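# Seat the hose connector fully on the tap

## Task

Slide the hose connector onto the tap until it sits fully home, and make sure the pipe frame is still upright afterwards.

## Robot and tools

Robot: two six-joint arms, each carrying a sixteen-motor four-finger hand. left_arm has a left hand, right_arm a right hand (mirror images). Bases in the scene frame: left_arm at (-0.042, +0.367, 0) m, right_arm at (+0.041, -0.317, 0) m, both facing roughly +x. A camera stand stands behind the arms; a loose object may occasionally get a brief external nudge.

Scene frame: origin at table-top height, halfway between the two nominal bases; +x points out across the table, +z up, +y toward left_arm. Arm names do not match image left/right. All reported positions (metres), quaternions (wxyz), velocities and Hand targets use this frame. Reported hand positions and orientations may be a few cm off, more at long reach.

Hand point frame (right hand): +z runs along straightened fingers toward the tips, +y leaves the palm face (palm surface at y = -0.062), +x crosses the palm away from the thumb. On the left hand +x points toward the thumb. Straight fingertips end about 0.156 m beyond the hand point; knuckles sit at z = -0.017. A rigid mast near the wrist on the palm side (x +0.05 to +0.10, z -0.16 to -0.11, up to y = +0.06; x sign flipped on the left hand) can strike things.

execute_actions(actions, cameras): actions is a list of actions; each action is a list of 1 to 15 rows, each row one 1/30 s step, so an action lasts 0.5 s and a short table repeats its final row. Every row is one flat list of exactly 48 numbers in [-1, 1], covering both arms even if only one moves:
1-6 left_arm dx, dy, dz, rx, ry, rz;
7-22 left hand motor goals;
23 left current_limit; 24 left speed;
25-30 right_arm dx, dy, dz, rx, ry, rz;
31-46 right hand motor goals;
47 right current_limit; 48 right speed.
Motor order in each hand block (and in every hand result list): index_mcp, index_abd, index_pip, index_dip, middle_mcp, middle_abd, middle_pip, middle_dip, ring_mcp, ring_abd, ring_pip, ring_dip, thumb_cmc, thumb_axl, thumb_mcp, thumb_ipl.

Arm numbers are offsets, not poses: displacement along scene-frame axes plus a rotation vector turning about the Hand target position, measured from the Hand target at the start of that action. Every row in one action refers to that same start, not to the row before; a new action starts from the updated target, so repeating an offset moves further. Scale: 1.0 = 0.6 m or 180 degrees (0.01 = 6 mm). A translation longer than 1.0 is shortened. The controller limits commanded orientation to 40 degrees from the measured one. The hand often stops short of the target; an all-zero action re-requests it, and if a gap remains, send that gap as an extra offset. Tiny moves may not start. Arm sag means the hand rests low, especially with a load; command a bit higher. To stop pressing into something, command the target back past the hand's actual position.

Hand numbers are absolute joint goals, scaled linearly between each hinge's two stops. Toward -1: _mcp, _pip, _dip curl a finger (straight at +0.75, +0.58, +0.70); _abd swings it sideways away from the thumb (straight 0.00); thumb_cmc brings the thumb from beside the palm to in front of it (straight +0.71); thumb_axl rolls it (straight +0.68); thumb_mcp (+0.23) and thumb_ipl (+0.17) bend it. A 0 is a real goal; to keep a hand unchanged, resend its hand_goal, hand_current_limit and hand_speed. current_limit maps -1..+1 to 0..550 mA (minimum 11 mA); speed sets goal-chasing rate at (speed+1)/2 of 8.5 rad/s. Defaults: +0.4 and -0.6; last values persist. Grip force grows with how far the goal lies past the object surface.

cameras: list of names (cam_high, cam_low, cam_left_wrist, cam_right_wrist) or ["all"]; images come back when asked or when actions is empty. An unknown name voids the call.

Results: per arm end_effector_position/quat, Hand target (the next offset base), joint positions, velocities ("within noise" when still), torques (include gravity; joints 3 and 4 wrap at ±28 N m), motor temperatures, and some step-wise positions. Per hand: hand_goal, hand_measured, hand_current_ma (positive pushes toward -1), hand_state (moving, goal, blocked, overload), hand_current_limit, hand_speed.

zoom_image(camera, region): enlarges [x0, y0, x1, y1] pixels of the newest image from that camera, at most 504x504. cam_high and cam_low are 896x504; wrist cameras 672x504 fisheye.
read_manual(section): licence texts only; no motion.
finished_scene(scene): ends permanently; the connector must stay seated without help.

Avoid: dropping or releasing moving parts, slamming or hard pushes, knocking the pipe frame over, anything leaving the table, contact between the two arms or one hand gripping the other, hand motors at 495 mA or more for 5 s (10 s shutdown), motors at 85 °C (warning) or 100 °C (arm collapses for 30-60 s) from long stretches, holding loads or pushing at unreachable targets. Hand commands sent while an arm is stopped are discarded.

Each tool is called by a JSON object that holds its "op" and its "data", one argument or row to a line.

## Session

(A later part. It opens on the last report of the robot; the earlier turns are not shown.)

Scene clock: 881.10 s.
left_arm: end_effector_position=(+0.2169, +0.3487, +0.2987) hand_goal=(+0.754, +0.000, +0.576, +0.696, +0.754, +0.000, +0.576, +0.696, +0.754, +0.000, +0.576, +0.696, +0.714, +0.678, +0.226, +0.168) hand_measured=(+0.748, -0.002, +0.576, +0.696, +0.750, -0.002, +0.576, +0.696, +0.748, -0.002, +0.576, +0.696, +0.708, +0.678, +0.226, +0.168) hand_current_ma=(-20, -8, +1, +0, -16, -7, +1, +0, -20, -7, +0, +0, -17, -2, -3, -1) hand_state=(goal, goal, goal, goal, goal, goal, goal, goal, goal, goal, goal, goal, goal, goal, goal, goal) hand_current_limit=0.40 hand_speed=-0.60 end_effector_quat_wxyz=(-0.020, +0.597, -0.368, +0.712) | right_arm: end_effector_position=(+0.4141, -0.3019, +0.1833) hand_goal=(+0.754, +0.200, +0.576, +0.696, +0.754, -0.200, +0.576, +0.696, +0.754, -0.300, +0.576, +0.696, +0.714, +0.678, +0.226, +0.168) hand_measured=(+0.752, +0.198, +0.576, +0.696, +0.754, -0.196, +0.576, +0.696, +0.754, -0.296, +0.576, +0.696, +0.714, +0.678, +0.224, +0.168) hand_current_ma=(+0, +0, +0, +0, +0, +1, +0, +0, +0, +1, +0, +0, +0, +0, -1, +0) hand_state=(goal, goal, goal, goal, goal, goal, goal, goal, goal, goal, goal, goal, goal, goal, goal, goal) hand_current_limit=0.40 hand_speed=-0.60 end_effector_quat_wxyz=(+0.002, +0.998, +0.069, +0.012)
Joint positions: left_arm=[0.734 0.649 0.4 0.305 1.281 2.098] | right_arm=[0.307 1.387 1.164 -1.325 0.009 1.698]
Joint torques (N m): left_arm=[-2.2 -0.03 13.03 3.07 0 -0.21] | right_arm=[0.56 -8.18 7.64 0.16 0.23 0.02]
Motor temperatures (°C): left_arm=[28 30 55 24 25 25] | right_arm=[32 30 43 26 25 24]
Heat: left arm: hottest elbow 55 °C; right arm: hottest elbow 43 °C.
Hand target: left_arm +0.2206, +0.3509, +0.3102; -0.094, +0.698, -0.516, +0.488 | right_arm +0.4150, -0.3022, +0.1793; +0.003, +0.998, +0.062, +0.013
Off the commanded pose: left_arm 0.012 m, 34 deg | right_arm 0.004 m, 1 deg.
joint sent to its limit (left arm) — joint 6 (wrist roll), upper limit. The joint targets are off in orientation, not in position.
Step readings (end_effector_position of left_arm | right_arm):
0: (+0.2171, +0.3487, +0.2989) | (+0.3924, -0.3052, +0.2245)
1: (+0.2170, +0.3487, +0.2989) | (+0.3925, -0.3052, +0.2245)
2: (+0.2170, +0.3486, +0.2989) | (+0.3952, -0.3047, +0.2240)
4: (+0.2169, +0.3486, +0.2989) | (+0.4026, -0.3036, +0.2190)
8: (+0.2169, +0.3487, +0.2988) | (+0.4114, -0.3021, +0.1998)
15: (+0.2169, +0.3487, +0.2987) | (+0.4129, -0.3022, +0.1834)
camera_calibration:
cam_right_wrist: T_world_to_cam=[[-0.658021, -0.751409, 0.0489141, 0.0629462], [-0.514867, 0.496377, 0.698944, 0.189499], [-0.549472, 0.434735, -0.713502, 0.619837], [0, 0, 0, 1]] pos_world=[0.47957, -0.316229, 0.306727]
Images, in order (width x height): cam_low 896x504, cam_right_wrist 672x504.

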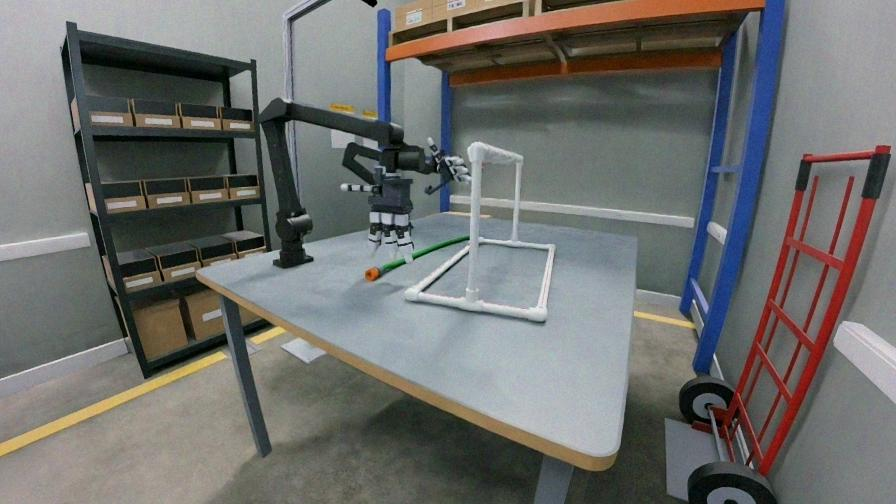

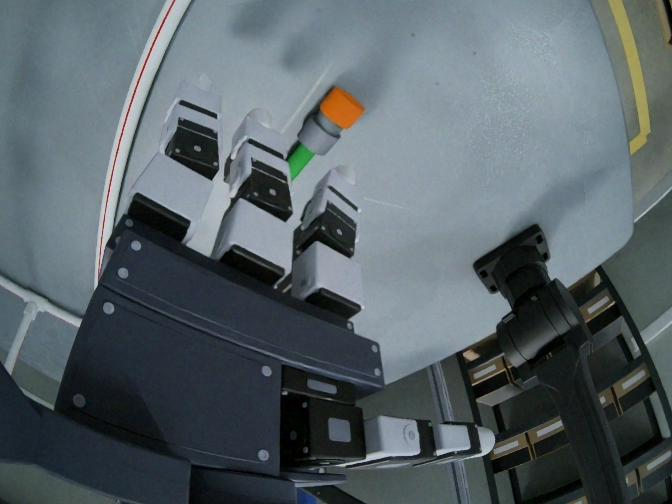

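{"op": "execute_actions", "data": {
  "actions": [
    [[0,0,0,0,0,0,0.754,0,0.576,0.696,0.754,0,0.576,0.696,0.754,0,0.576,0.696,0.714,0.678,0.226,0.168,0.4,-0.6,-0.026,0,-0.06,0,0.0077,0,0.754,0.2,0.576,0.696,0.754,-0.2,0.576,0.696,0.754,-0.3,0.576,0.696,0.714,0.678,0.226,0.168,0.4,-0.6]]
  ],
  "cameras": ["cam_right_wrist","cam_low"]
}}

{"op": "zoom_image", "data": {
  "camera": "cam_low",
  "region": [330, 190, 450, 300]
}}

{"op": "zoom_image", "data": {
  "camera": "cam_right_wrist",
  "region": [200, 60, 420, 240]
}}

Scene clock: 911.73 s.
left_arm: end_effector_position=(+0.2169, +0.3487, +0.2986) hand_goal=(+0.754, +0.000, +0.576, +0.696, +0.754, +0.000, +0.576, +0.696, +0.754, +0.000, +0.576, +0.696, +0.714, +0.678, +0.226, +0.168) hand_measured=(+0.748, -0.002, +0.576, +0.696, +0.750, -0.002, +0.576, +0.696, +0.748, -0.002, +0.576, +0.696, +0.708, +0.678, +0.226, +0.168) hand_current_ma=(-20, -8, +1, +0, -16, -7, +1, +0, -20, -7, +0, +0, -17, -2, -3, -1) hand_state=(goal, goal, goal, goal, goal, goal, goal, goal, goal, goal, goal, goal, goal, goal, goal, goal) hand_current_limit=0.40 hand_speed=-0.60 end_effector_quat_wxyz=(-0.020, +0.597, -0.368, +0.712) | right_arm: end_effector_position=(+0.3989, -0.3055, +0.1479) hand_goal=(+0.754, +0.200, +0.576, +0.696, +0.754, -0.200, +0.576, +0.696, +0.754, -0.300, +0.576, +0.696, +0.714, +0.678, +0.226, +0.168) hand_measured=(+0.752, +0.198, +0.576, +0.696, +0.754, -0.196, +0.576, +0.696, +0.754, -0.296, +0.576, +0.696, +0.714, +0.678, +0.224, +0.168) hand_current_ma=(+0, +0, +0, +0, +0, +1, +0, +0, +0, +1, +0, +0, +0, +0, -1, +0) hand_state=(goal, goal, goal, goal, goal, goal, goal, goal, goal, goal, goal, goal, goal, goal, goal, goal) hand_current_limit=0.40 hand_speed=-0.60 end_effector_quat_wxyz=(+0.003, +0.998, +0.065, +0.001)
Joint positions: left_arm=[0.734 0.649 0.4 0.305 1.282 2.098] | right_arm=[0.307 1.388 1.068 -1.25 0.007 1.706]
Joint torques (N m): left_arm=[-2.2 -0.09 13.05 3.02 0 -0.21] | right_arm=[1.26 -8.82 7.3 0.16 0.07 -0.02]
Heat: left arm: hottest elbow 54 °C; right arm: hottest elbow 42 °C.
Hand target: left_arm +0.2206, +0.3509, +0.3102; -0.094, +0.698, -0.516, +0.488 | right_arm +0.3993, -0.3022, +0.1434; +0.002, +0.998, +0.062, +0.001
Off the commanded pose: left_arm 0.012 m, 34 deg | right_arm 0.006 m, 0 deg.
joint sent to its limit (left arm) — joint 6 (wrist roll), upper limit. The joint targets are off in orientation, not in position.
Step readings (end_effector_position of left_arm | right_arm):
0: (+0.2169, +0.3487, +0.2987) | (+0.4141, -0.3019, +0.1833)
1: (+0.2169, +0.3487, +0.2987) | (+0.4139, -0.3020, +0.1830)
2: (+0.2169, +0.3487, +0.2987) | (+0.4138, -0.3020, +0.1810)
4: (+0.2169, +0.3487, +0.2987) | (+0.4118, -0.3025, +0.1726)
8: (+0.2169, +0.3487, +0.2986) | (+0.4001, -0.3052, +0.1534)
15: (+0.2169, +0.3487, +0.2986) | (+0.3987, -0.3055, +0.1479)
camera_calibration:
cam_right_wrist: T_world_to_cam=[[-0.662442, -0.746154, 0.0665207, 0.052732], [-0.495489, 0.50303, 0.708133, 0.201119], [-0.561838, 0.436136, -0.702939, 0.59156], [0, 0, 0, 1]] pos_world=[0.466945, -0.319824, 0.269904]
Images, in order (width x height): cam_low 896x504, cam_right_wrist 672x504.

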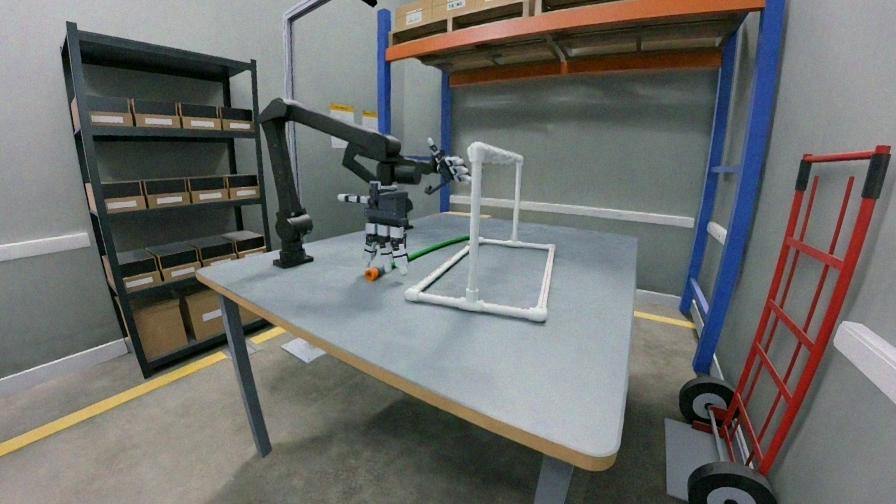

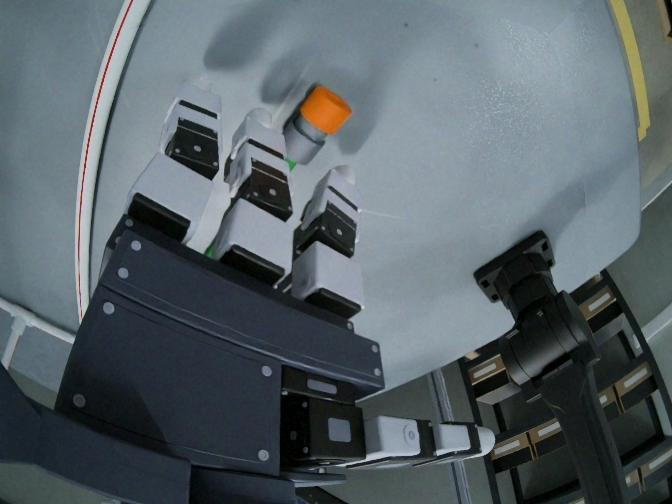

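Scaled by 4.200 from the camera's 896x504 image, which has a finer 1280x720 frame.

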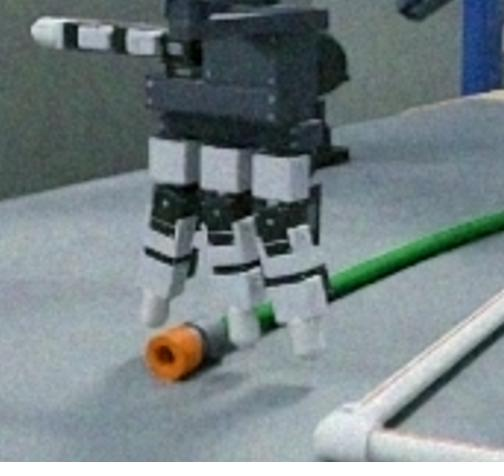

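Scaled by 2.291 from the camera's 672x504 image, which has a finer 960x720 frame.

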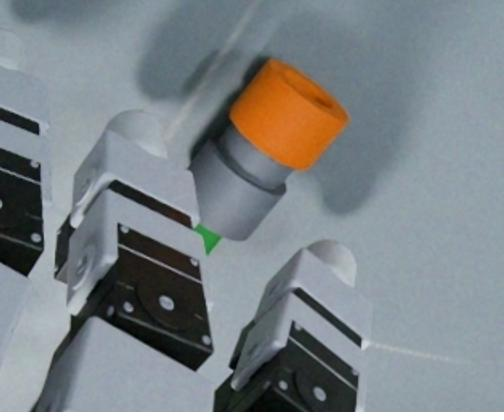

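{"op": "execute_actions", "data": {
  "actions": [
    [[0,0,0,0,0,0,0.754,0,0.576,0.696,0.754,0,0.576,0.696,0.754,0,0.576,0.696,0.714,0.678,0.226,0.168,0.4,-0.6,-0.0107,0.0075,-0.0283,0,0,0,0.754,0.2,0.576,0.696,0.754,-0.2,0.576,0.696,0.754,-0.3,0.576,0.696,0.714,0.678,0.226,0.168,0.4,-0.6]]
  ],
  "cameras": ["cam_right_wrist","cam_low"]
}}

{"op": "zoom_image", "data": {
  "camera": "cam_low",
  "region": [330, 190, 450, 300]
}}

{"op": "zoom_image", "data": {
  "camera": "cam_right_wrist",
  "region": [200, 60, 420, 240]
}}

Scene clock: 939.80 s.
left_arm: end_effector_position=(+0.2169, +0.3487, +0.2986) hand_goal=(+0.754, +0.000, +0.576, +0.696, +0.754, +0.000, +0.576, +0.696, +0.754, +0.000, +0.576, +0.696, +0.714, +0.678, +0.226, +0.168) hand_measured=(+0.748, -0.002, +0.576, +0.696, +0.750, -0.002, +0.576, +0.696, +0.748, -0.002, +0.576, +0.696, +0.708, +0.678, +0.226, +0.168) hand_current_ma=(-20, -8, +1, +0, -16, -7, +1, +0, -20, -7, +0, +0, -17, -2, -3, -1) hand_state=(goal, goal, goal, goal, goal, goal, goal, goal, goal, goal, goal, goal, goal, goal, goal, goal) hand_current_limit=0.40 hand_speed=-0.60 end_effector_quat_wxyz=(-0.020, +0.597, -0.368, +0.712) | right_arm: end_effector_position=(+0.3938, -0.3007, +0.1328) hand_goal=(+0.754, +0.200, +0.576, +0.696, +0.754, -0.200, +0.576, +0.696, +0.754, -0.300, +0.576, +0.696, +0.714, +0.678, +0.226, +0.168) hand_measured=(+0.752, +0.198, +0.576, +0.696, +0.754, -0.196, +0.576, +0.696, +0.754, -0.296, +0.576, +0.696, +0.714, +0.678, +0.224, +0.168) hand_current_ma=(+0, +0, +0, +0, +0, +1, +0, +0, +0, +1, +0, +0, +0, +0, -1, +0) hand_state=(goal, goal, goal, goal, goal, goal, goal, goal, goal, goal, goal, goal, goal, goal, goal, goal) hand_current_limit=0.40 hand_speed=-0.60 end_effector_quat_wxyz=(+0.002, +0.998, +0.065, +0.004)
Joint positions: left_arm=[0.734 0.649 0.4 0.305 1.282 2.098] | right_arm=[0.322 1.388 1.027 -1.202 0.007 1.722]
Joint torques (N m): left_arm=[-2.26 -0.09 13.05 3.02 0 -0.21] | right_arm=[1.61 -7.94 7.17 0.17 0.07 0.08]
Heat: left arm: hottest elbow 54 °C; right arm: hottest elbow 40 °C.
Hand target: left_arm +0.2206, +0.3509, +0.3102; -0.094, +0.698, -0.516, +0.488 | right_arm +0.3930, -0.2977, +0.1265; +0.002, +0.998, +0.062, +0.001
Off the commanded pose: left_arm 0.012 m, 34 deg | right_arm 0.007 m, 1 deg.
joint sent to its limit (left arm) — joint 6 (wrist roll), upper limit. The joint targets are off in orientation, not in position.
Step readings (end_effector_position of left_arm | right_arm):
0: (+0.2169, +0.3487, +0.2986) | (+0.3988, -0.3054, +0.1479)
1: (+0.2169, +0.3487, +0.2986) | (+0.3989, -0.3054, +0.1479)
2: (+0.2169, +0.3487, +0.2986) | (+0.3990, -0.3052, +0.1470)
4: (+0.2169, +0.3487, +0.2986) | (+0.3993, -0.3042, +0.1433)
8: (+0.2169, +0.3487, +0.2986) | (+0.3941, -0.3024, +0.1350)
15: (+0.2169, +0.3487, +0.2986) | (+0.3938, -0.3008, +0.1328)
camera_calibration:
cam_right_wrist: T_world_to_cam=[[-0.66307, -0.746111, 0.0604648, 0.0549764], [-0.499971, 0.501542, 0.706035, 0.208562], [-0.557106, 0.43792, -0.705591, 0.575101], [0, 0, 0, 1]] pos_world=[0.46112, -0.315432, 0.25521]
Images, in order (width x height): cam_low 896x504, cam_right_wrist 672x504.

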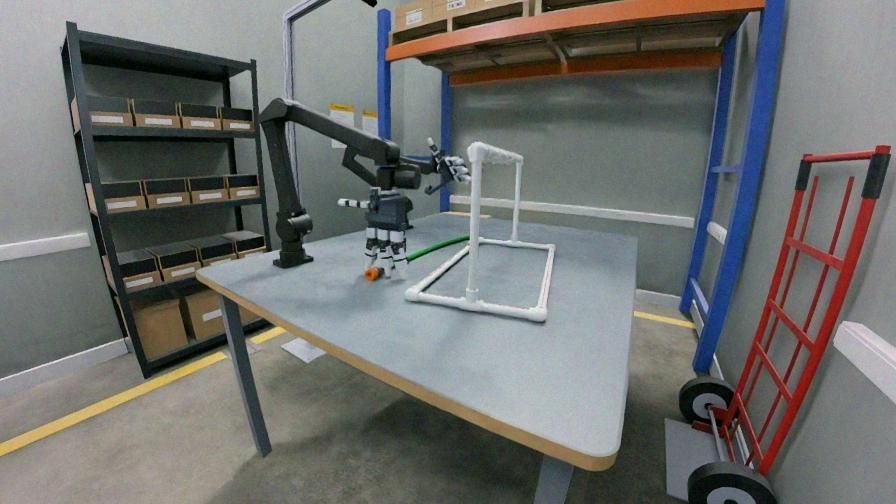

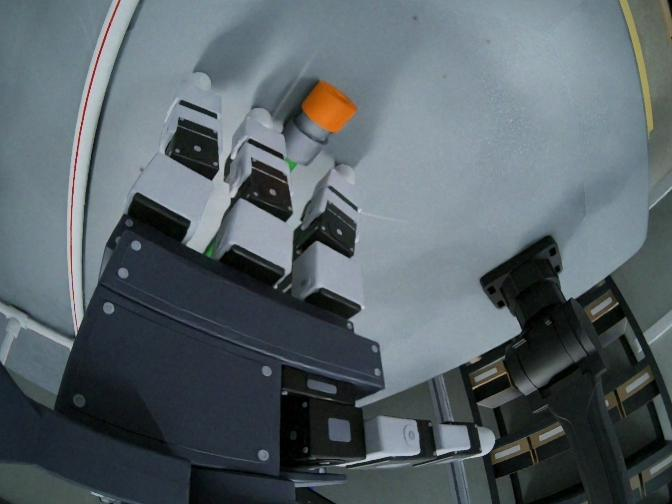

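Scaled by 4.200 from the camera's 896x504 image, which has a finer 1280x720 frame.

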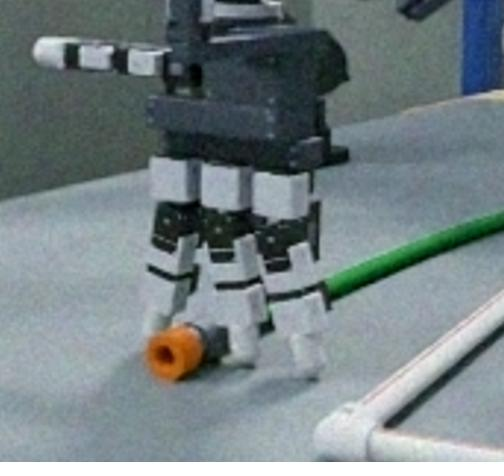

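Scaled by 2.291 from the camera's 672x504 image, which has a finer 960x720 frame.

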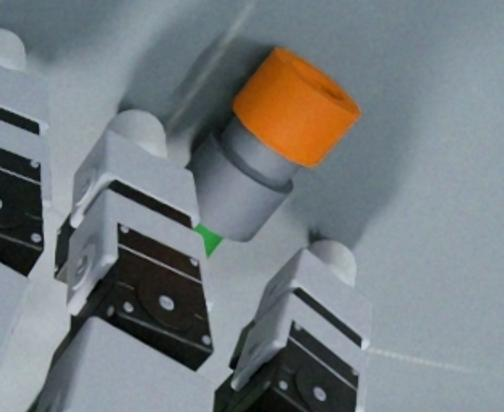

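{"op": "execute_actions", "data": {
  "actions": [
    [[0,0,0,0,0,0,0.754,0,0.576,0.696,0.754,0,0.576,0.696,0.754,0,0.576,0.696,0.714,0.678,0.226,0.168,0.4,-0.6,0.003,-0.011,-0.004,0,0,0,0.754,0.2,0.576,0.696,0.754,-0.2,0.576,0.696,0.754,-0.3,0.576,0.696,0.714,0.678,0.226,0.168,0.4,-0.6]],
    [[0,0,0,0,0,0,0.754,0,0.576,0.696,0.754,0,0.576,0.696,0.754,0,0.576,0.696,0.714,0.678,0.226,0.168,0.4,-0.6,0,0,0,0,0,0,0.754,0.03,0.576,0.696,0.754,-0.03,0.576,0.696,0.754,-0.3,0.576,0.696,0.714,0.678,0.226,0.168,0.0,-0.85]],
    [[0,0,0,0,0,0,0.754,0,0.576,0.696,0.754,0,0.576,0.696,0.754,0,0.576,0.696,0.714,0.678,0.226,0.168,0.4,-0.6,0,0,0,0,0,0,0.754,0.0,0.576,0.696,0.754,-0.0,0.576,0.696,0.754,-0.3,0.576,0.696,0.714,0.678,0.226,0.168,0.0,-0.85]]
  ],
  "cameras": ["cam_right_wrist","cam_low"]
}}

{"op": "zoom_image", "data": {
  "camera": "cam_right_wrist",
  "region": [200, 60, 420, 240]
}}

Scene clock: 967.07 s.
left_arm: end_effector_position=(+0.2169, +0.3487, +0.2986) hand_goal=(+0.754, +0.000, +0.576, +0.696, +0.754, +0.000, +0.576, +0.696, +0.754, +0.000, +0.576, +0.696, +0.714, +0.678, +0.226, +0.168) hand_measured=(+0.748, -0.002, +0.576, +0.696, +0.750, -0.002, +0.576, +0.696, +0.748, -0.002, +0.576, +0.696, +0.708, +0.678, +0.226, +0.168) hand_current_ma=(-20, -8, +1, +0, -16, -7, +1, +0, -20, -7, +0, +0, -17, -2, -3, -1) hand_state=(goal, goal, goal, goal, goal, goal, goal, goal, goal, goal, goal, goal, goal, goal, goal, goal) hand_current_limit=0.40 hand_speed=-0.60 end_effector_quat_wxyz=(-0.020, +0.597, -0.368, +0.712) | right_arm: end_effector_position=(+0.3955, -0.3011, +0.1326) hand_goal=(+0.754, +0.000, +0.576, +0.696, +0.754, +0.000, +0.576, +0.696, +0.754, -0.300, +0.576, +0.696, +0.714, +0.678, +0.226, +0.168) hand_measured=(+0.752, +0.042, +0.576, +0.696, +0.754, -0.046, +0.576, +0.696, +0.754, -0.296, +0.576, +0.696, +0.714, +0.678, +0.224, +0.168) hand_current_ma=(+0, +49, +0, +0, +0, -57, +0, +0, +0, +1, +0, +0, +0, +0, -1, +0) hand_state=(goal, blocked, goal, goal, goal, blocked, goal, goal, goal, goal, goal, goal, goal, goal, goal, goal) hand_current_limit=0.00 hand_speed=-0.85 end_effector_quat_wxyz=(+0.002, +0.998, +0.063, +0.008)
Joint positions: left_arm=[0.734 0.649 0.4 0.305 1.282 2.098] | right_arm=[0.32 1.388 1.027 -1.195 0.007 1.722]
Joint torques (N m): left_arm=[-2.26 -0.15 13.04 3.04 0 -0.21] | right_arm=[0.44 -7.82 6.74 0.06 0.07 -0.2]
Motor temperatures (°C): left_arm=[28 30 54 24 25 25] | right_arm=[31 30 38 26 25 24]
Heat: left arm: hottest elbow 54 °C; right arm: hottest elbow 38 °C.
Hand target: left_arm +0.2206, +0.3509, +0.3102; -0.094, +0.698, -0.516, +0.488 | right_arm +0.3947, -0.3042, +0.1241; +0.002, +0.998, +0.062, +0.001
Off the commanded pose: left_arm 0.012 m, 34 deg | right_arm 0.009 m, 1 deg.
joint sent to its limit (left arm) — joint 6 (wrist roll), upper limit. The joint targets are off in orientation, not in position.
Step readings (end_effector_position of left_arm | right_arm):
0: (+0.2169, +0.3487, +0.2986) | (+0.3938, -0.3007, +0.1328)
1: (+0.2169, +0.3487, +0.2986) | (+0.3938, -0.3007, +0.1328)
2: (+0.2169, +0.3487, +0.2986) | (+0.3938, -0.3007, +0.1328)
4: (+0.2169, +0.3487, +0.2986) | (+0.3943, -0.3006, +0.1327)
8: (+0.2169, +0.3487, +0.2986) | (+0.3951, -0.3005, +0.1326)
15: (+0.2169, +0.3487, +0.2986) | (+0.3953, -0.3011, +0.1326)
16: (+0.2169, +0.3487, +0.2986) | (+0.3953, -0.3011, +0.1326)
17: (+0.2169, +0.3487, +0.2986) | (+0.3953, -0.3011, +0.1326)
19: (+0.2169, +0.3487, +0.2986) | (+0.3953, -0.3011, +0.1326)
23: (+0.2169, +0.3487, +0.2986) | (+0.3954, -0.3011, +0.1326)
30: (+0.2169, +0.3487, +0.2986) | (+0.3955, -0.3011, +0.1326)
31: (+0.2169, +0.3487, +0.2986) | (+0.3955, -0.3011, +0.1326)
32: (+0.2169, +0.3487, +0.2986) | (+0.3955, -0.3011, +0.1326)
34: (+0.2169, +0.3487, +0.2986) | (+0.3955, -0.3011, +0.1326)
38: (+0.2169, +0.3487, +0.2986) | (+0.3955, -0.3011, +0.1326)
45: (+0.2169, +0.3487, +0.2986) | (+0.3955, -0.3011, +0.1326)
camera_calibration:
cam_right_wrist: T_world_to_cam=[[-0.665787, -0.744161, 0.0543282, 0.0583831], [-0.503323, 0.501677, 0.703553, 0.211384], [-0.550812, 0.441072, -0.708563, 0.574836], [0, 0, 0, 1]] pos_world=[0.461892, -0.316144, 0.255416]
Images, in order (width x height): cam_low 896x504, cam_right_wrist 672x504.

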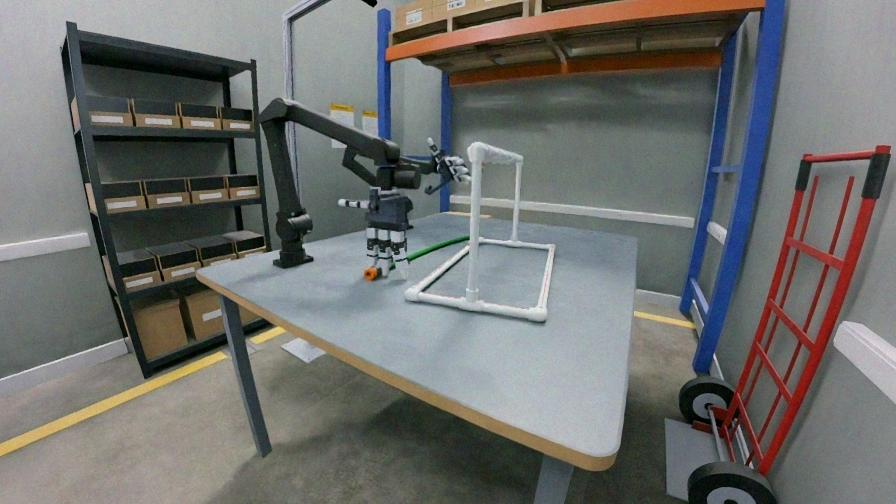

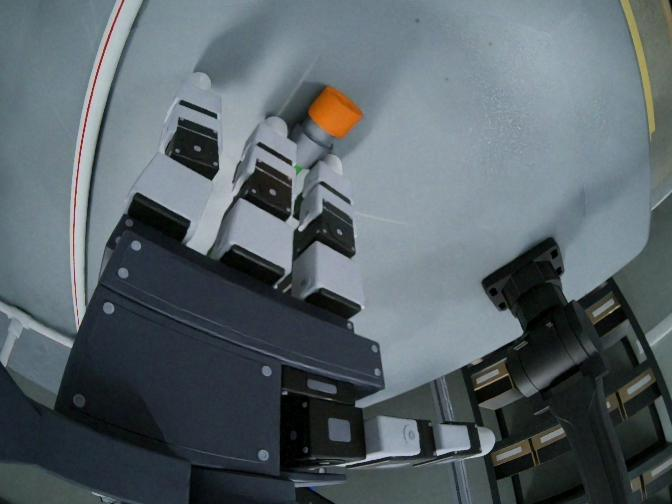

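Scaled by 2.291 from the camera's 672x504 image, which has a finer 960x720 frame.

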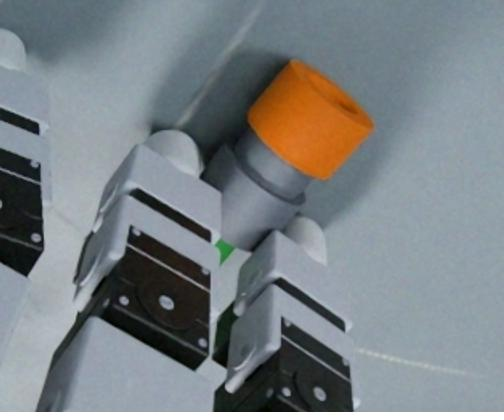

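{"op": "execute_actions", "data": {
  "actions": [
    [[0,0,0,0,0,0,0.754,0,0.576,0.696,0.754,0,0.576,0.696,0.754,0,0.576,0.696,0.714,0.678,0.226,0.168,0.4,-0.6,0,0,0,0,0,0,0.754,0.15,0.576,0.696,0.754,-0.15,0.576,0.696,0.754,-0.3,0.576,0.696,0.714,0.678,0.226,0.168,0.4,-0.6]],
    [[0,0,0,0,0,0,0.754,0,0.576,0.696,0.754,0,0.576,0.696,0.754,0,0.576,0.696,0.714,0.678,0.226,0.168,0.4,-0.6,0.002,-0.022,0,0,0,0,0.754,0.15,0.576,0.696,0.754,-0.15,0.576,0.696,0.754,-0.3,0.576,0.696,0.714,0.678,0.226,0.168,0.4,-0.6]]
  ],
  "cameras": ["cam_right_wrist"]
}}

{"op": "zoom_image", "data": {
  "camera": "cam_right_wrist",
  "region": [200, 60, 420, 240]
}}

Scene clock: 981.70 s.
left_arm: end_effector_position=(+0.2169, +0.3487, +0.2986) hand_goal=(+0.754, +0.000, +0.576, +0.696, +0.754, +0.000, +0.576, +0.696, +0.754, +0.000, +0.576, +0.696, +0.714, +0.678, +0.226, +0.168) hand_measured=(+0.748, -0.002, +0.576, +0.696, +0.750, -0.002, +0.576, +0.696, +0.748, -0.002, +0.576, +0.696, +0.708, +0.678, +0.226, +0.168) hand_current_ma=(-20, -8, +1, +0, -16, -7, +1, +0, -20, -7, +0, +0, -17, -2, -3, -1) hand_state=(goal, goal, goal, goal, goal, goal, goal, goal, goal, goal, goal, goal, goal, goal, goal, goal) hand_current_limit=0.40 hand_speed=-0.60 end_effector_quat_wxyz=(-0.020, +0.597, -0.368, +0.712) | right_arm: end_effector_position=(+0.3967, -0.3113, +0.1307) hand_goal=(+0.754, +0.150, +0.576, +0.696, +0.754, -0.150, +0.576, +0.696, +0.754, -0.300, +0.576, +0.696, +0.714, +0.678, +0.226, +0.168) hand_measured=(+0.752, +0.146, +0.576, +0.696, +0.776, -0.144, +0.592, +0.706, +0.754, -0.296, +0.576, +0.696, +0.714, +0.678, +0.224, +0.168) hand_current_ma=(+0, -1, +0, +0, +23, +2, +14, +6, +0, +1, +0, +0, +0, +0, -1, +0) hand_state=(goal, goal, goal, goal, blocked, goal, goal, goal, goal, goal, goal, goal, goal, goal, goal, goal) hand_current_limit=0.40 hand_speed=-0.60 end_effector_quat_wxyz=(-0.002, +0.998, +0.063, +0.005)
Joint positions: left_arm=[0.734 0.649 0.4 0.305 1.282 2.098] | right_arm=[0.289 1.388 1.023 -1.194 -0.001 1.693]
Joint torques (N m): left_arm=[-2.26 -0.09 13.05 3.03 0 -0.21] | right_arm=[0.21 -7.82 6.68 0.1 0.3 -0.24]
Heat: left arm: hottest elbow 54 °C; right arm: hottest elbow 37 °C.
Hand target: left_arm +0.2206, +0.3509, +0.3102; -0.094, +0.698, -0.516, +0.488 | right_arm +0.3959, -0.3175, +0.1240; +0.002, +0.998, +0.062, +0.001
Off the commanded pose: left_arm 0.012 m, 34 deg | right_arm 0.009 m, 1 deg.
joint sent to its limit (left arm) — joint 6 (wrist roll), upper limit. The joint targets are off in orientation, not in position.
Step readings (end_effector_position of left_arm | right_arm):
0: (+0.2169, +0.3487, +0.2986) | (+0.3955, -0.3011, +0.1326)
1: (+0.2169, +0.3487, +0.2986) | (+0.3955, -0.3011, +0.1326)
2: (+0.2169, +0.3487, +0.2986) | (+0.3955, -0.3011, +0.1326)
4: (+0.2169, +0.3487, +0.2986) | (+0.3955, -0.3011, +0.1326)
8: (+0.2169, +0.3487, +0.2986) | (+0.3955, -0.3011, +0.1326)
15: (+0.2169, +0.3487, +0.2986) | (+0.3955, -0.3011, +0.1326)
16: (+0.2169, +0.3487, +0.2986) | (+0.3956, -0.3012, +0.1326)
17: (+0.2169, +0.3487, +0.2986) | (+0.3955, -0.3016, +0.1323)
19: (+0.2169, +0.3487, +0.2986) | (+0.3950, -0.3042, +0.1313)
23: (+0.2169, +0.3487, +0.2986) | (+0.3957, -0.3098, +0.1308)
30: (+0.2169, +0.3487, +0.2986) | (+0.3965, -0.3113, +0.1307)
camera_calibration:
cam_right_wrist: T_world_to_cam=[[-0.666612, -0.743492, 0.0533644, 0.0522867], [-0.498864, 0.498182, 0.70919, 0.214868], [-0.553862, 0.446133, -0.702995, 0.580767], [0, 0, 0, 1]] pos_world=[0.46371, -0.327268, 0.253104]
Images, in order (width x height): cam_right_wrist 672x504.

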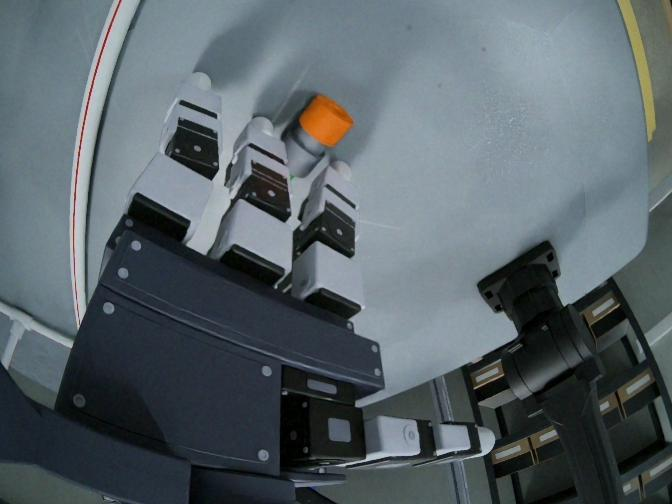

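Scaled by 2.291 from the camera's 672x504 image, which has a finer 960x720 frame.

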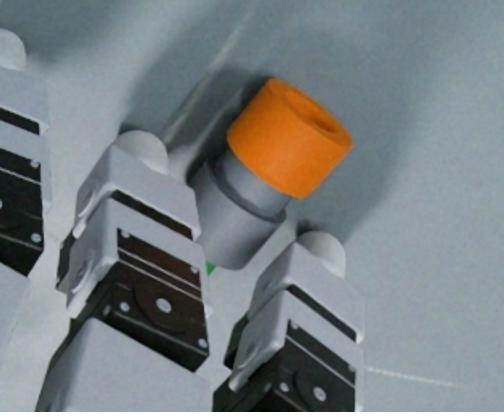

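{"op": "execute_actions", "data": {
  "actions": [
    [[0,0,0,0,0,0,0.754,0,0.576,0.696,0.754,0,0.576,0.696,0.754,0,0.576,0.696,0.714,0.678,0.226,0.168,0.4,-0.6,0.002,0,0.01,0,0,0,0.754,0.15,0.576,0.696,0.754,-0.15,0.576,0.696,0.754,-0.3,0.576,0.696,0.714,0.678,0.226,0.168,0.4,-0.6]],
    [[0,0,0,0,0,0,0.754,0,0.576,0.696,0.754,0,0.576,0.696,0.754,0,0.576,0.696,0.714,0.678,0.226,0.168,0.4,-0.6,0,0,0,0,0,0,0.754,0.0,0.576,0.696,0.754,-0.0,0.576,0.696,0.754,-0.3,0.576,0.696,0.714,0.678,0.226,0.168,0.2,-0.8]],
    [[0,0,0,0,0,0,0.754,0,0.576,0.696,0.754,0,0.576,0.696,0.754,0,0.576,0.696,0.714,0.678,0.226,0.168,0.4,-0.6,0,0,0,0,0,0,0.754,-0.15,0.576,0.696,0.754,0.15,0.576,0.696,0.754,-0.3,0.576,0.696,0.714,0.678,0.226,0.168,0.5,-0.8]]
  ],
  "cameras": ["cam_right_wrist"]
}}

{"op": "zoom_image", "data": {
  "camera": "cam_right_wrist",
  "region": [200, 60, 420, 240]
}}

Scene clock: 995.97 s.
left_arm: end_effector_position=(+0.2169, +0.3487, +0.2986) hand_goal=(+0.754, +0.000, +0.576, +0.696, +0.754, +0.000, +0.576, +0.696, +0.754, +0.000, +0.576, +0.696, +0.714, +0.678, +0.226, +0.168) hand_measured=(+0.748, -0.002, +0.576, +0.696, +0.750, -0.002, +0.576, +0.696, +0.748, -0.002, +0.576, +0.696, +0.708, +0.678, +0.226, +0.168) hand_current_ma=(-20, -8, +1, +0, -16, -7, +1, +0, -20, -7, +0, +0, -17, -2, -3, -1) hand_state=(goal, goal, goal, goal, goal, goal, goal, goal, goal, goal, goal, goal, goal, goal, goal, goal) hand_current_limit=0.40 hand_speed=-0.60 end_effector_quat_wxyz=(-0.020, +0.597, -0.368, +0.712) | right_arm: end_effector_position=(+0.3969, -0.3120, +0.1308) hand_goal=(+0.754, -0.150, +0.576, +0.696, +0.754, +0.150, +0.576, +0.696, +0.754, -0.300, +0.576, +0.696, +0.714, +0.678, +0.226, +0.168) hand_measured=(+0.754, +0.006, +0.576, +0.696, +0.776, -0.076, +0.592, +0.706, +0.754, -0.296, +0.576, +0.696, +0.714, +0.678, +0.224, +0.168) hand_current_ma=(+0, +399, +0, +0, +23, -412, +14, +6, +0, +1, +0, +0, +0, +0, -1, +0) hand_state=(goal, blocked, goal, goal, blocked, blocked, goal, goal, goal, goal, goal, goal, goal, goal, goal, goal) hand_current_limit=0.50 hand_speed=-0.80 end_effector_quat_wxyz=(-0.001, +0.998, +0.063, +0.005)
Joint positions: left_arm=[0.734 0.649 0.4 0.305 1.282 2.098] | right_arm=[0.288 1.388 1.023 -1.194 0 1.692]
Joint torques (N m): left_arm=[-2.26 -0.15 13.04 3.03 0 -0.21] | right_arm=[0.38 -8.53 7.68 -0.53 0.34 -0.26]
Heat: left arm: hottest elbow 54 °C; right arm: hottest elbow 37 °C.
Hand target: left_arm +0.2206, +0.3509, +0.3102; -0.094, +0.698, -0.516, +0.488 | right_arm +0.3971, -0.3174, +0.1300; +0.002, +0.998, +0.062, +0.001
Off the commanded pose: left_arm 0.012 m, 34 deg | right_arm 0.005 m, 1 deg.
joint sent to its limit (left arm) — joint 6 (wrist roll), upper limit. The joint targets are off in orientation, not in position.
Step readings (end_effector_position of left_arm | right_arm):
0: (+0.2169, +0.3487, +0.2986) | (+0.3968, -0.3113, +0.1307)
1: (+0.2169, +0.3487, +0.2986) | (+0.3968, -0.3113, +0.1307)
2: (+0.2169, +0.3487, +0.2986) | (+0.3968, -0.3113, +0.1307)
4: (+0.2169, +0.3487, +0.2986) | (+0.3968, -0.3113, +0.1307)
8: (+0.2169, +0.3487, +0.2986) | (+0.3968, -0.3113, +0.1307)
15: (+0.2169, +0.3487, +0.2986) | (+0.3969, -0.3113, +0.1307)
16: (+0.2169, +0.3487, +0.2986) | (+0.3969, -0.3113, +0.1307)
17: (+0.2169, +0.3487, +0.2986) | (+0.3969, -0.3113, +0.1307)
19: (+0.2169, +0.3487, +0.2986) | (+0.3969, -0.3113, +0.1307)
23: (+0.2169, +0.3487, +0.2986) | (+0.3969, -0.3120, +0.1308)
30: (+0.2169, +0.3487, +0.2986) | (+0.3969, -0.3120, +0.1308)
31: (+0.2169, +0.3487, +0.2986) | (+0.3969, -0.3120, +0.1308)
32: (+0.2169, +0.3487, +0.2986) | (+0.3969, -0.3120, +0.1308)
34: (+0.2169, +0.3487, +0.2986) | (+0.3969, -0.3120, +0.1308)
38: (+0.2169, +0.3487, +0.2986) | (+0.3969, -0.3120, +0.1308)
45: (+0.2169, +0.3487, +0.2986) | (+0.3969, -0.3120, +0.1308)
camera_calibration:
cam_right_wrist: T_world_to_cam=[[-0.66659, -0.743484, 0.0537506, 0.0518644], [-0.499006, 0.498637, 0.70877, 0.215515], [-0.553761, 0.445637, -0.703389, 0.581105], [0, 0, 0, 1]] pos_world=[0.463909, -0.327865, 0.253205]
Images, in order (width x height): cam_right_wrist 672x504.

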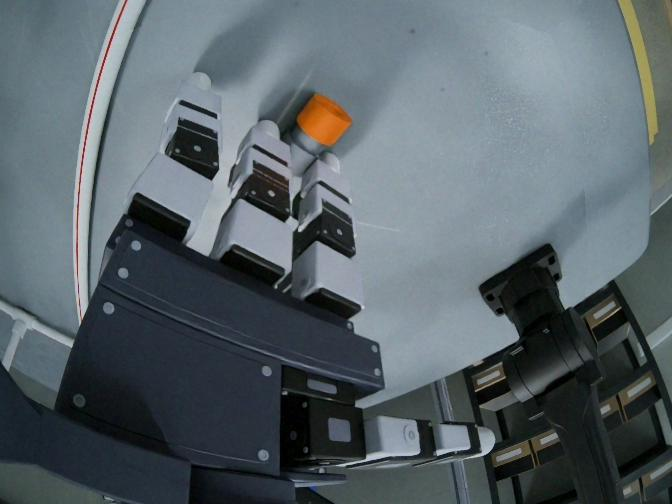

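Scaled by 2.291 from the camera's 672x504 image, which has a finer 960x720 frame.

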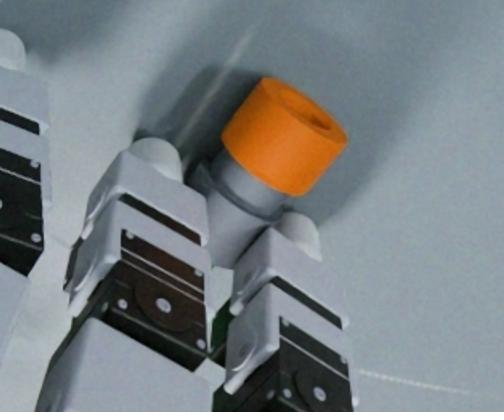

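{"op": "execute_actions", "data": {
  "actions": [
    [[0,0,0,0,0,0,0.754,0,0.576,0.696,0.754,0,0.576,0.696,0.754,0,0.576,0.696,0.714,0.678,0.226,0.168,0.4,-0.6,0,0,0.04,0,0,0,0.754,-0.15,0.576,0.696,0.754,0.15,0.576,0.696,0.754,-0.3,0.576,0.696,0.714,0.678,0.226,0.168,0.75,-0.8]],
    [[0,0,0,0,0,0,0.754,0,0.576,0.696,0.754,0,0.576,0.696,0.754,0,0.576,0.696,0.714,0.678,0.226,0.168,0.4,-0.6,0,0,0.08,0,0,0,0.754,-0.15,0.576,0.696,0.754,0.15,0.576,0.696,0.754,-0.3,0.576,0.696,0.714,0.678,0.226,0.168,0.75,-0.8]]
  ],
  "cameras": ["cam_right_wrist","cam_low"]
}}

{"op": "zoom_image", "data": {
  "camera": "cam_low",
  "region": [330, 190, 450, 300]
}}

{"op": "zoom_image", "data": {
  "camera": "cam_right_wrist",
  "region": [200, 60, 420, 240]
}}

Scene clock: 1014.83 s.
left_arm: end_effector_position=(+0.2169, +0.3487, +0.2986) hand_goal=(+0.754, +0.000, +0.576, +0.696, +0.754, +0.000, +0.576, +0.696, +0.754, +0.000, +0.576, +0.696, +0.714, +0.678, +0.226, +0.168) hand_measured=(+0.748, -0.002, +0.576, +0.696, +0.750, -0.002, +0.576, +0.696, +0.748, -0.002, +0.576, +0.696, +0.708, +0.678, +0.226, +0.168) hand_current_ma=(-20, -8, +1, +0, -16, -7, +1, +0, -20, -7, +0, +0, -17, -2, -3, -1) hand_state=(goal, goal, goal, goal, goal, goal, goal, goal, goal, goal, goal, goal, goal, goal, goal, goal) hand_current_limit=0.40 hand_speed=-0.60 end_effector_quat_wxyz=(-0.020, +0.597, -0.368, +0.712) | right_arm: end_effector_position=(+0.3824, -0.3172, +0.1843) hand_goal=(+0.754, -0.150, +0.576, +0.696, +0.754, +0.150, +0.576, +0.696, +0.754, -0.300, +0.576, +0.696, +0.714, +0.678, +0.226, +0.168) hand_measured=(+0.748, +0.006, +0.574, +0.696, +0.762, -0.064, +0.578, +0.694, +0.754, -0.300, +0.576, +0.696, +0.714, +0.678, +0.224, +0.168) hand_current_ma=(-4, +393, -1, +0, +5, -481, +1, +0, +0, +0, +0, +0, +0, +0, -1, +0) hand_state=(goal, blocked, goal, goal, goal, blocked, goal, goal, goal, goal, goal, goal, goal, goal, goal, goal) hand_current_limit=0.75 hand_speed=-0.80 end_effector_quat_wxyz=(+0.005, +0.998, +0.062, -0.019)
Joint positions: left_arm=[0.734 0.649 0.4 0.305 1.282 2.098] | right_arm=[0.286 1.34 1.117 -1.386 0.004 1.692]
Joint torques (N m): left_arm=[-2.26 -0.03 13.04 3.04 0 -0.21] | right_arm=[0.67 -8.29 11.75 -0.73 0.21 -0.22]
Heat: left arm: hottest elbow 54 °C; right arm: hottest elbow 38 °C.
Hand target: left_arm +0.2206, +0.3509, +0.3102; -0.094, +0.698, -0.516, +0.488 | right_arm +0.3971, -0.3174, +0.2020; +0.002, +0.998, +0.062, +0.001
Off the commanded pose: left_arm 0.012 m, 34 deg | right_arm 0.023 m, 2 deg.
joint sent to its limit (left arm) — joint 6 (wrist roll), upper limit. The joint targets are off in orientation, not in position.
Step readings (end_effector_position of left_arm | right_arm):
0: (+0.2169, +0.3487, +0.2986) | (+0.3969, -0.3120, +0.1308)
1: (+0.2169, +0.3487, +0.2986) | (+0.3969, -0.3120, +0.1308)
2: (+0.2169, +0.3487, +0.2986) | (+0.3967, -0.3121, +0.1309)
4: (+0.2169, +0.3487, +0.2986) | (+0.3938, -0.3129, +0.1319)
8: (+0.2169, +0.3487, +0.2986) | (+0.3859, -0.3154, +0.1334)
15: (+0.2169, +0.3487, +0.2986) | (+0.3832, -0.3165, +0.1339)
16: (+0.2169, +0.3487, +0.2986) | (+0.3831, -0.3166, +0.1342)
17: (+0.2169, +0.3487, +0.2986) | (+0.3821, -0.3168, +0.1361)
19: (+0.2169, +0.3487, +0.2986) | (+0.3787, -0.3179, +0.1432)
23: (+0.2169, +0.3487, +0.2986) | (+0.3793, -0.3180, +0.1657)
30: (+0.2169, +0.3487, +0.2986) | (+0.3839, -0.3168, +0.1840)
camera_calibration:
cam_right_wrist: T_world_to_cam=[[-0.664626, -0.740808, 0.0973474, 0.027613], [-0.463936, 0.51129, 0.723427, 0.160916], [-0.585693, 0.435645, -0.683504, 0.61837], [0, 0, 0, 1]] pos_world=[0.455182, -0.331208, 0.303559]
Images, in order (width x height): cam_low 896x504, cam_right_wrist 672x504.

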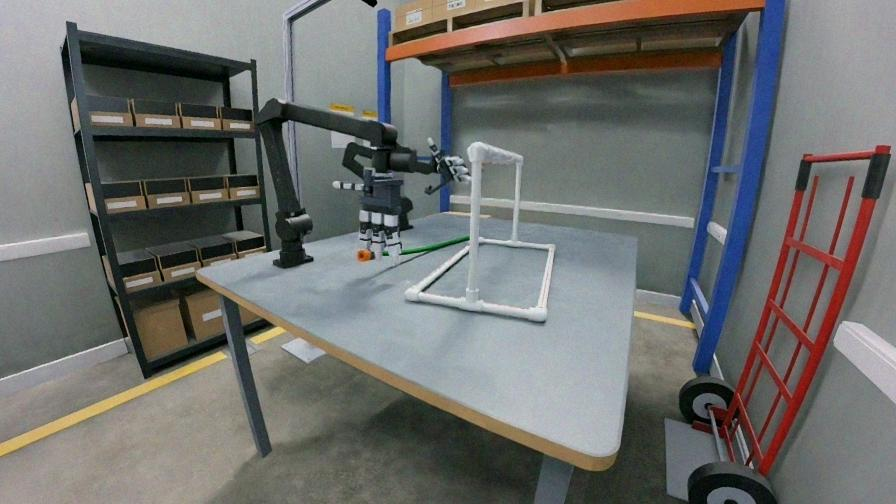

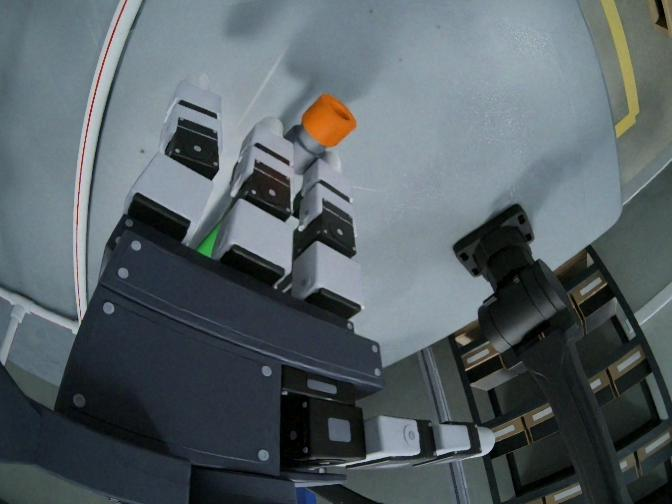

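Scaled by 4.200 from the camera's 896x504 image, which has a finer 1280x720 frame.

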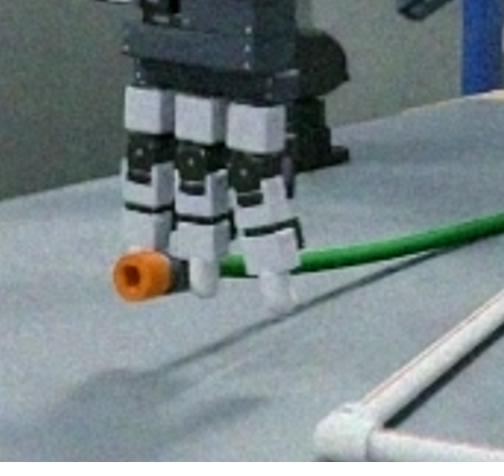

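Scaled by 2.291 from the camera's 672x504 image, which has a finer 960x720 frame.

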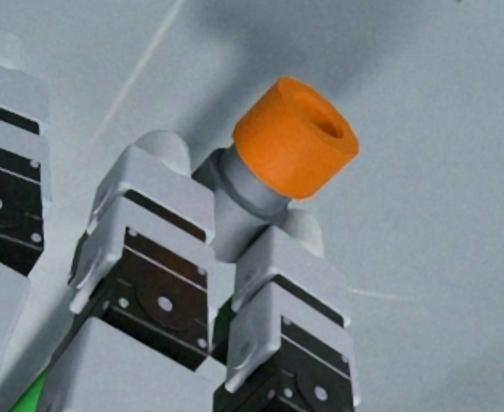

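{"op": "execute_actions", "data": {
  "actions": [
    [[0,0,0,0,0,0,0.754,0,0.576,0.696,0.754,0,0.576,0.696,0.754,0,0.576,0.696,0.714,0.678,0.226,0.168,0.4,-0.6,0.0133,0.0603,0.03,-0.0411,-0.0866,0.0807,0.754,-0.15,0.576,0.696,0.754,0.15,0.576,0.696,0.754,-0.3,0.576,0.696,0.714,0.678,0.226,0.168,0.75,-0.8]],
    [[0,0,0,0,0,0,0.754,0,0.576,0.696,0.754,0,0.576,0.696,0.754,0,0.576,0.696,0.714,0.678,0.226,0.168,0.4,-0.6,0.0133,0.0603,0.03,-0.0411,-0.0866,0.0807,0.754,-0.15,0.576,0.696,0.754,0.15,0.576,0.696,0.754,-0.3,0.576,0.696,0.714,0.678,0.226,0.168,0.75,-0.8]],
    [[0,0,0,0,0,0,0.754,0,0.576,0.696,0.754,0,0.576,0.696,0.754,0,0.576,0.696,0.714,0.678,0.226,0.168,0.4,-0.6,0.0133,0.0603,0.03,-0.0411,-0.0866,0.0807,0.754,-0.15,0.576,0.696,0.754,0.15,0.576,0.696,0.754,-0.3,0.576,0.696,0.714,0.678,0.226,0.168,0.75,-0.8]]
  ],
  "cameras": ["cam_right_wrist","cam_high"]
}}

Scene clock: 1067.27 s.
left_arm: end_effector_position=(+0.2169, +0.3487, +0.2986) hand_goal=(+0.754, +0.000, +0.576, +0.696, +0.754, +0.000, +0.576, +0.696, +0.754, +0.000, +0.576, +0.696, +0.714, +0.678, +0.226, +0.168) hand_measured=(+0.748, -0.002, +0.576, +0.696, +0.750, -0.002, +0.576, +0.696, +0.748, -0.002, +0.576, +0.696, +0.708, +0.678, +0.226, +0.168) hand_current_ma=(-20, -8, +1, +0, -16, -7, +1, +0, -20, -7, +0, +0, -17, -2, -3, -1) hand_state=(goal, goal, goal, goal, goal, goal, goal, goal, goal, goal, goal, goal, goal, goal, goal, goal) hand_current_limit=0.40 hand_speed=-0.60 end_effector_quat_wxyz=(-0.020, +0.597, -0.368, +0.712) | right_arm: end_effector_position=(+0.4195, -0.2072, +0.2514) hand_goal=(+0.754, -0.150, +0.576, +0.696, +0.754, +0.150, +0.576, +0.696, +0.754, -0.300, +0.576, +0.696, +0.714, +0.678, +0.226, +0.168) hand_measured=(+0.778, +0.006, +0.586, +0.700, +0.748, -0.064, +0.574, +0.698, +0.758, -0.300, +0.576, +0.696, +0.718, +0.678, +0.224, +0.168) hand_current_ma=(+28, +393, +7, +2, -3, -481, -1, +0, +1, +0, +0, +0, +1, +0, -1, +0) hand_state=(blocked, blocked, goal, goal, goal, blocked, goal, goal, goal, goal, goal, goal, goal, goal, goal, goal) hand_current_limit=0.75 hand_speed=-0.80 end_effector_quat_wxyz=(+0.208, +0.812, +0.407, +0.363)
Joint positions: left_arm=[0.734 0.649 0.4 0.305 1.282 2.098] | right_arm=[0.759 0.981 0.699 -0.592 0.56 1.151]
Joint torques (N m): left_arm=[-2.2 -0.09 13.05 3.02 0 -0.21] | right_arm=[0.67 -5.54 8.28 1.94 0.55 -0.41]
Heat: left arm: hottest elbow 54 °C; right arm: hottest elbow 41 °C.
Hand target: left_arm +0.2206, +0.3509, +0.3102; -0.094, +0.698, -0.516, +0.488 | right_arm +0.4210, -0.2089, +0.2559; +0.208, +0.806, +0.409, +0.374
Off the commanded pose: left_arm 0.012 m, 34 deg | right_arm 0.005 m, 1 deg.
joint sent to its limit (left arm) — joint 6 (wrist roll), upper limit. The joint targets are off in orientation, not in position.
Step readings (end_effector_position of left_arm | right_arm):
0: (+0.2169, +0.3487, +0.2986) | (+0.3824, -0.3172, +0.1843)
1: (+0.2169, +0.3487, +0.2986) | (+0.3826, -0.3177, +0.1846)
2: (+0.2169, +0.3487, +0.2986) | (+0.3861, -0.3182, +0.1871)
4: (+0.2169, +0.3487, +0.2986) | (+0.3948, -0.3176, +0.1951)
8: (+0.2169, +0.3487, +0.2986) | (+0.3999, -0.2924, +0.2139)
15: (+0.2169, +0.3487, +0.2986) | (+0.4017, -0.2789, +0.2261)
16: (+0.2169, +0.3487, +0.2986) | (+0.4019, -0.2796, +0.2247)
17: (+0.2169, +0.3487, +0.2986) | (+0.4038, -0.2806, +0.2250)
19: (+0.2169, +0.3487, +0.2986) | (+0.4077, -0.2790, +0.2268)
23: (+0.2169, +0.3487, +0.2986) | (+0.4040, -0.2577, +0.2283)
30: (+0.2169, +0.3487, +0.2986) | (+0.4089, -0.2447, +0.2371)
31: (+0.2169, +0.3487, +0.2986) | (+0.4099, -0.2447, +0.2372)
32: (+0.2169, +0.3487, +0.2986) | (+0.4118, -0.2447, +0.2389)
34: (+0.2169, +0.3487, +0.2986) | (+0.4140, -0.2412, +0.2433)
38: (+0.2169, +0.3487, +0.2986) | (+0.4104, -0.2233, +0.2456)
45: (+0.2169, +0.3487, +0.2986) | (+0.4161, -0.2104, +0.2516)
camera_calibration:
cam_right_wrist: T_world_to_cam=[[-0.0190957, -0.990094, 0.139098, -0.2058], [-0.997581, 0.00956788, -0.068846, 0.39228], [0.0668332, -0.140077, -0.987883, 0.321533], [0, 0, 0, 1]] pos_world=[0.365912, -0.162476, 0.37327]
Images, in order (width x height): cam_high 896x504, cam_right_wrist 672x504.

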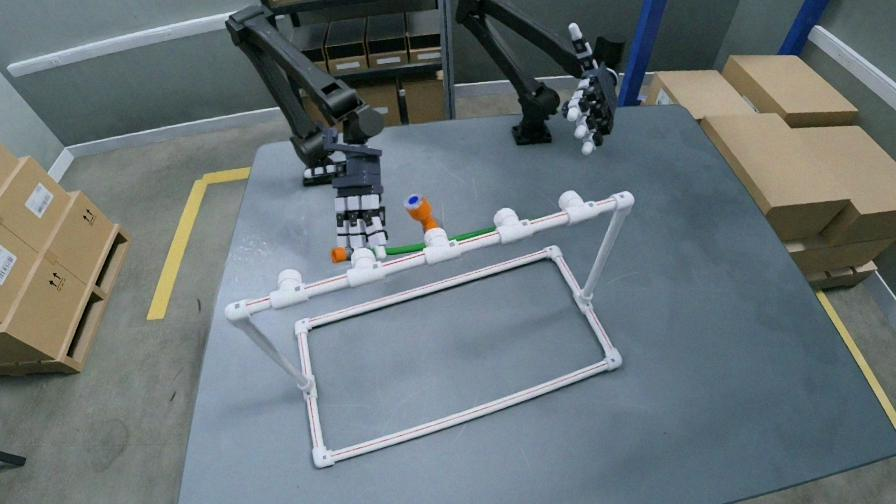

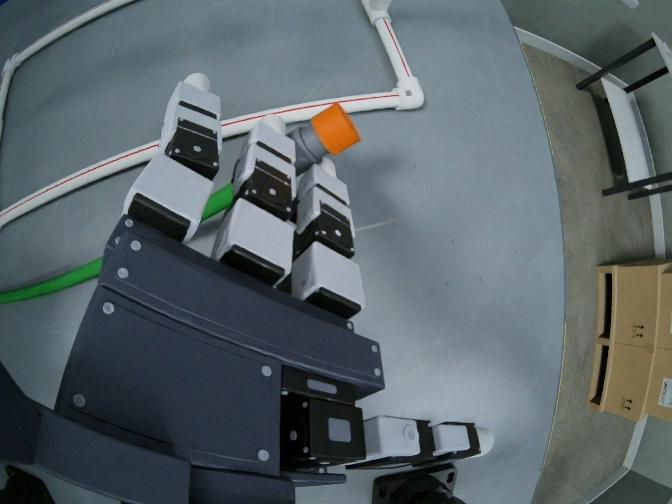

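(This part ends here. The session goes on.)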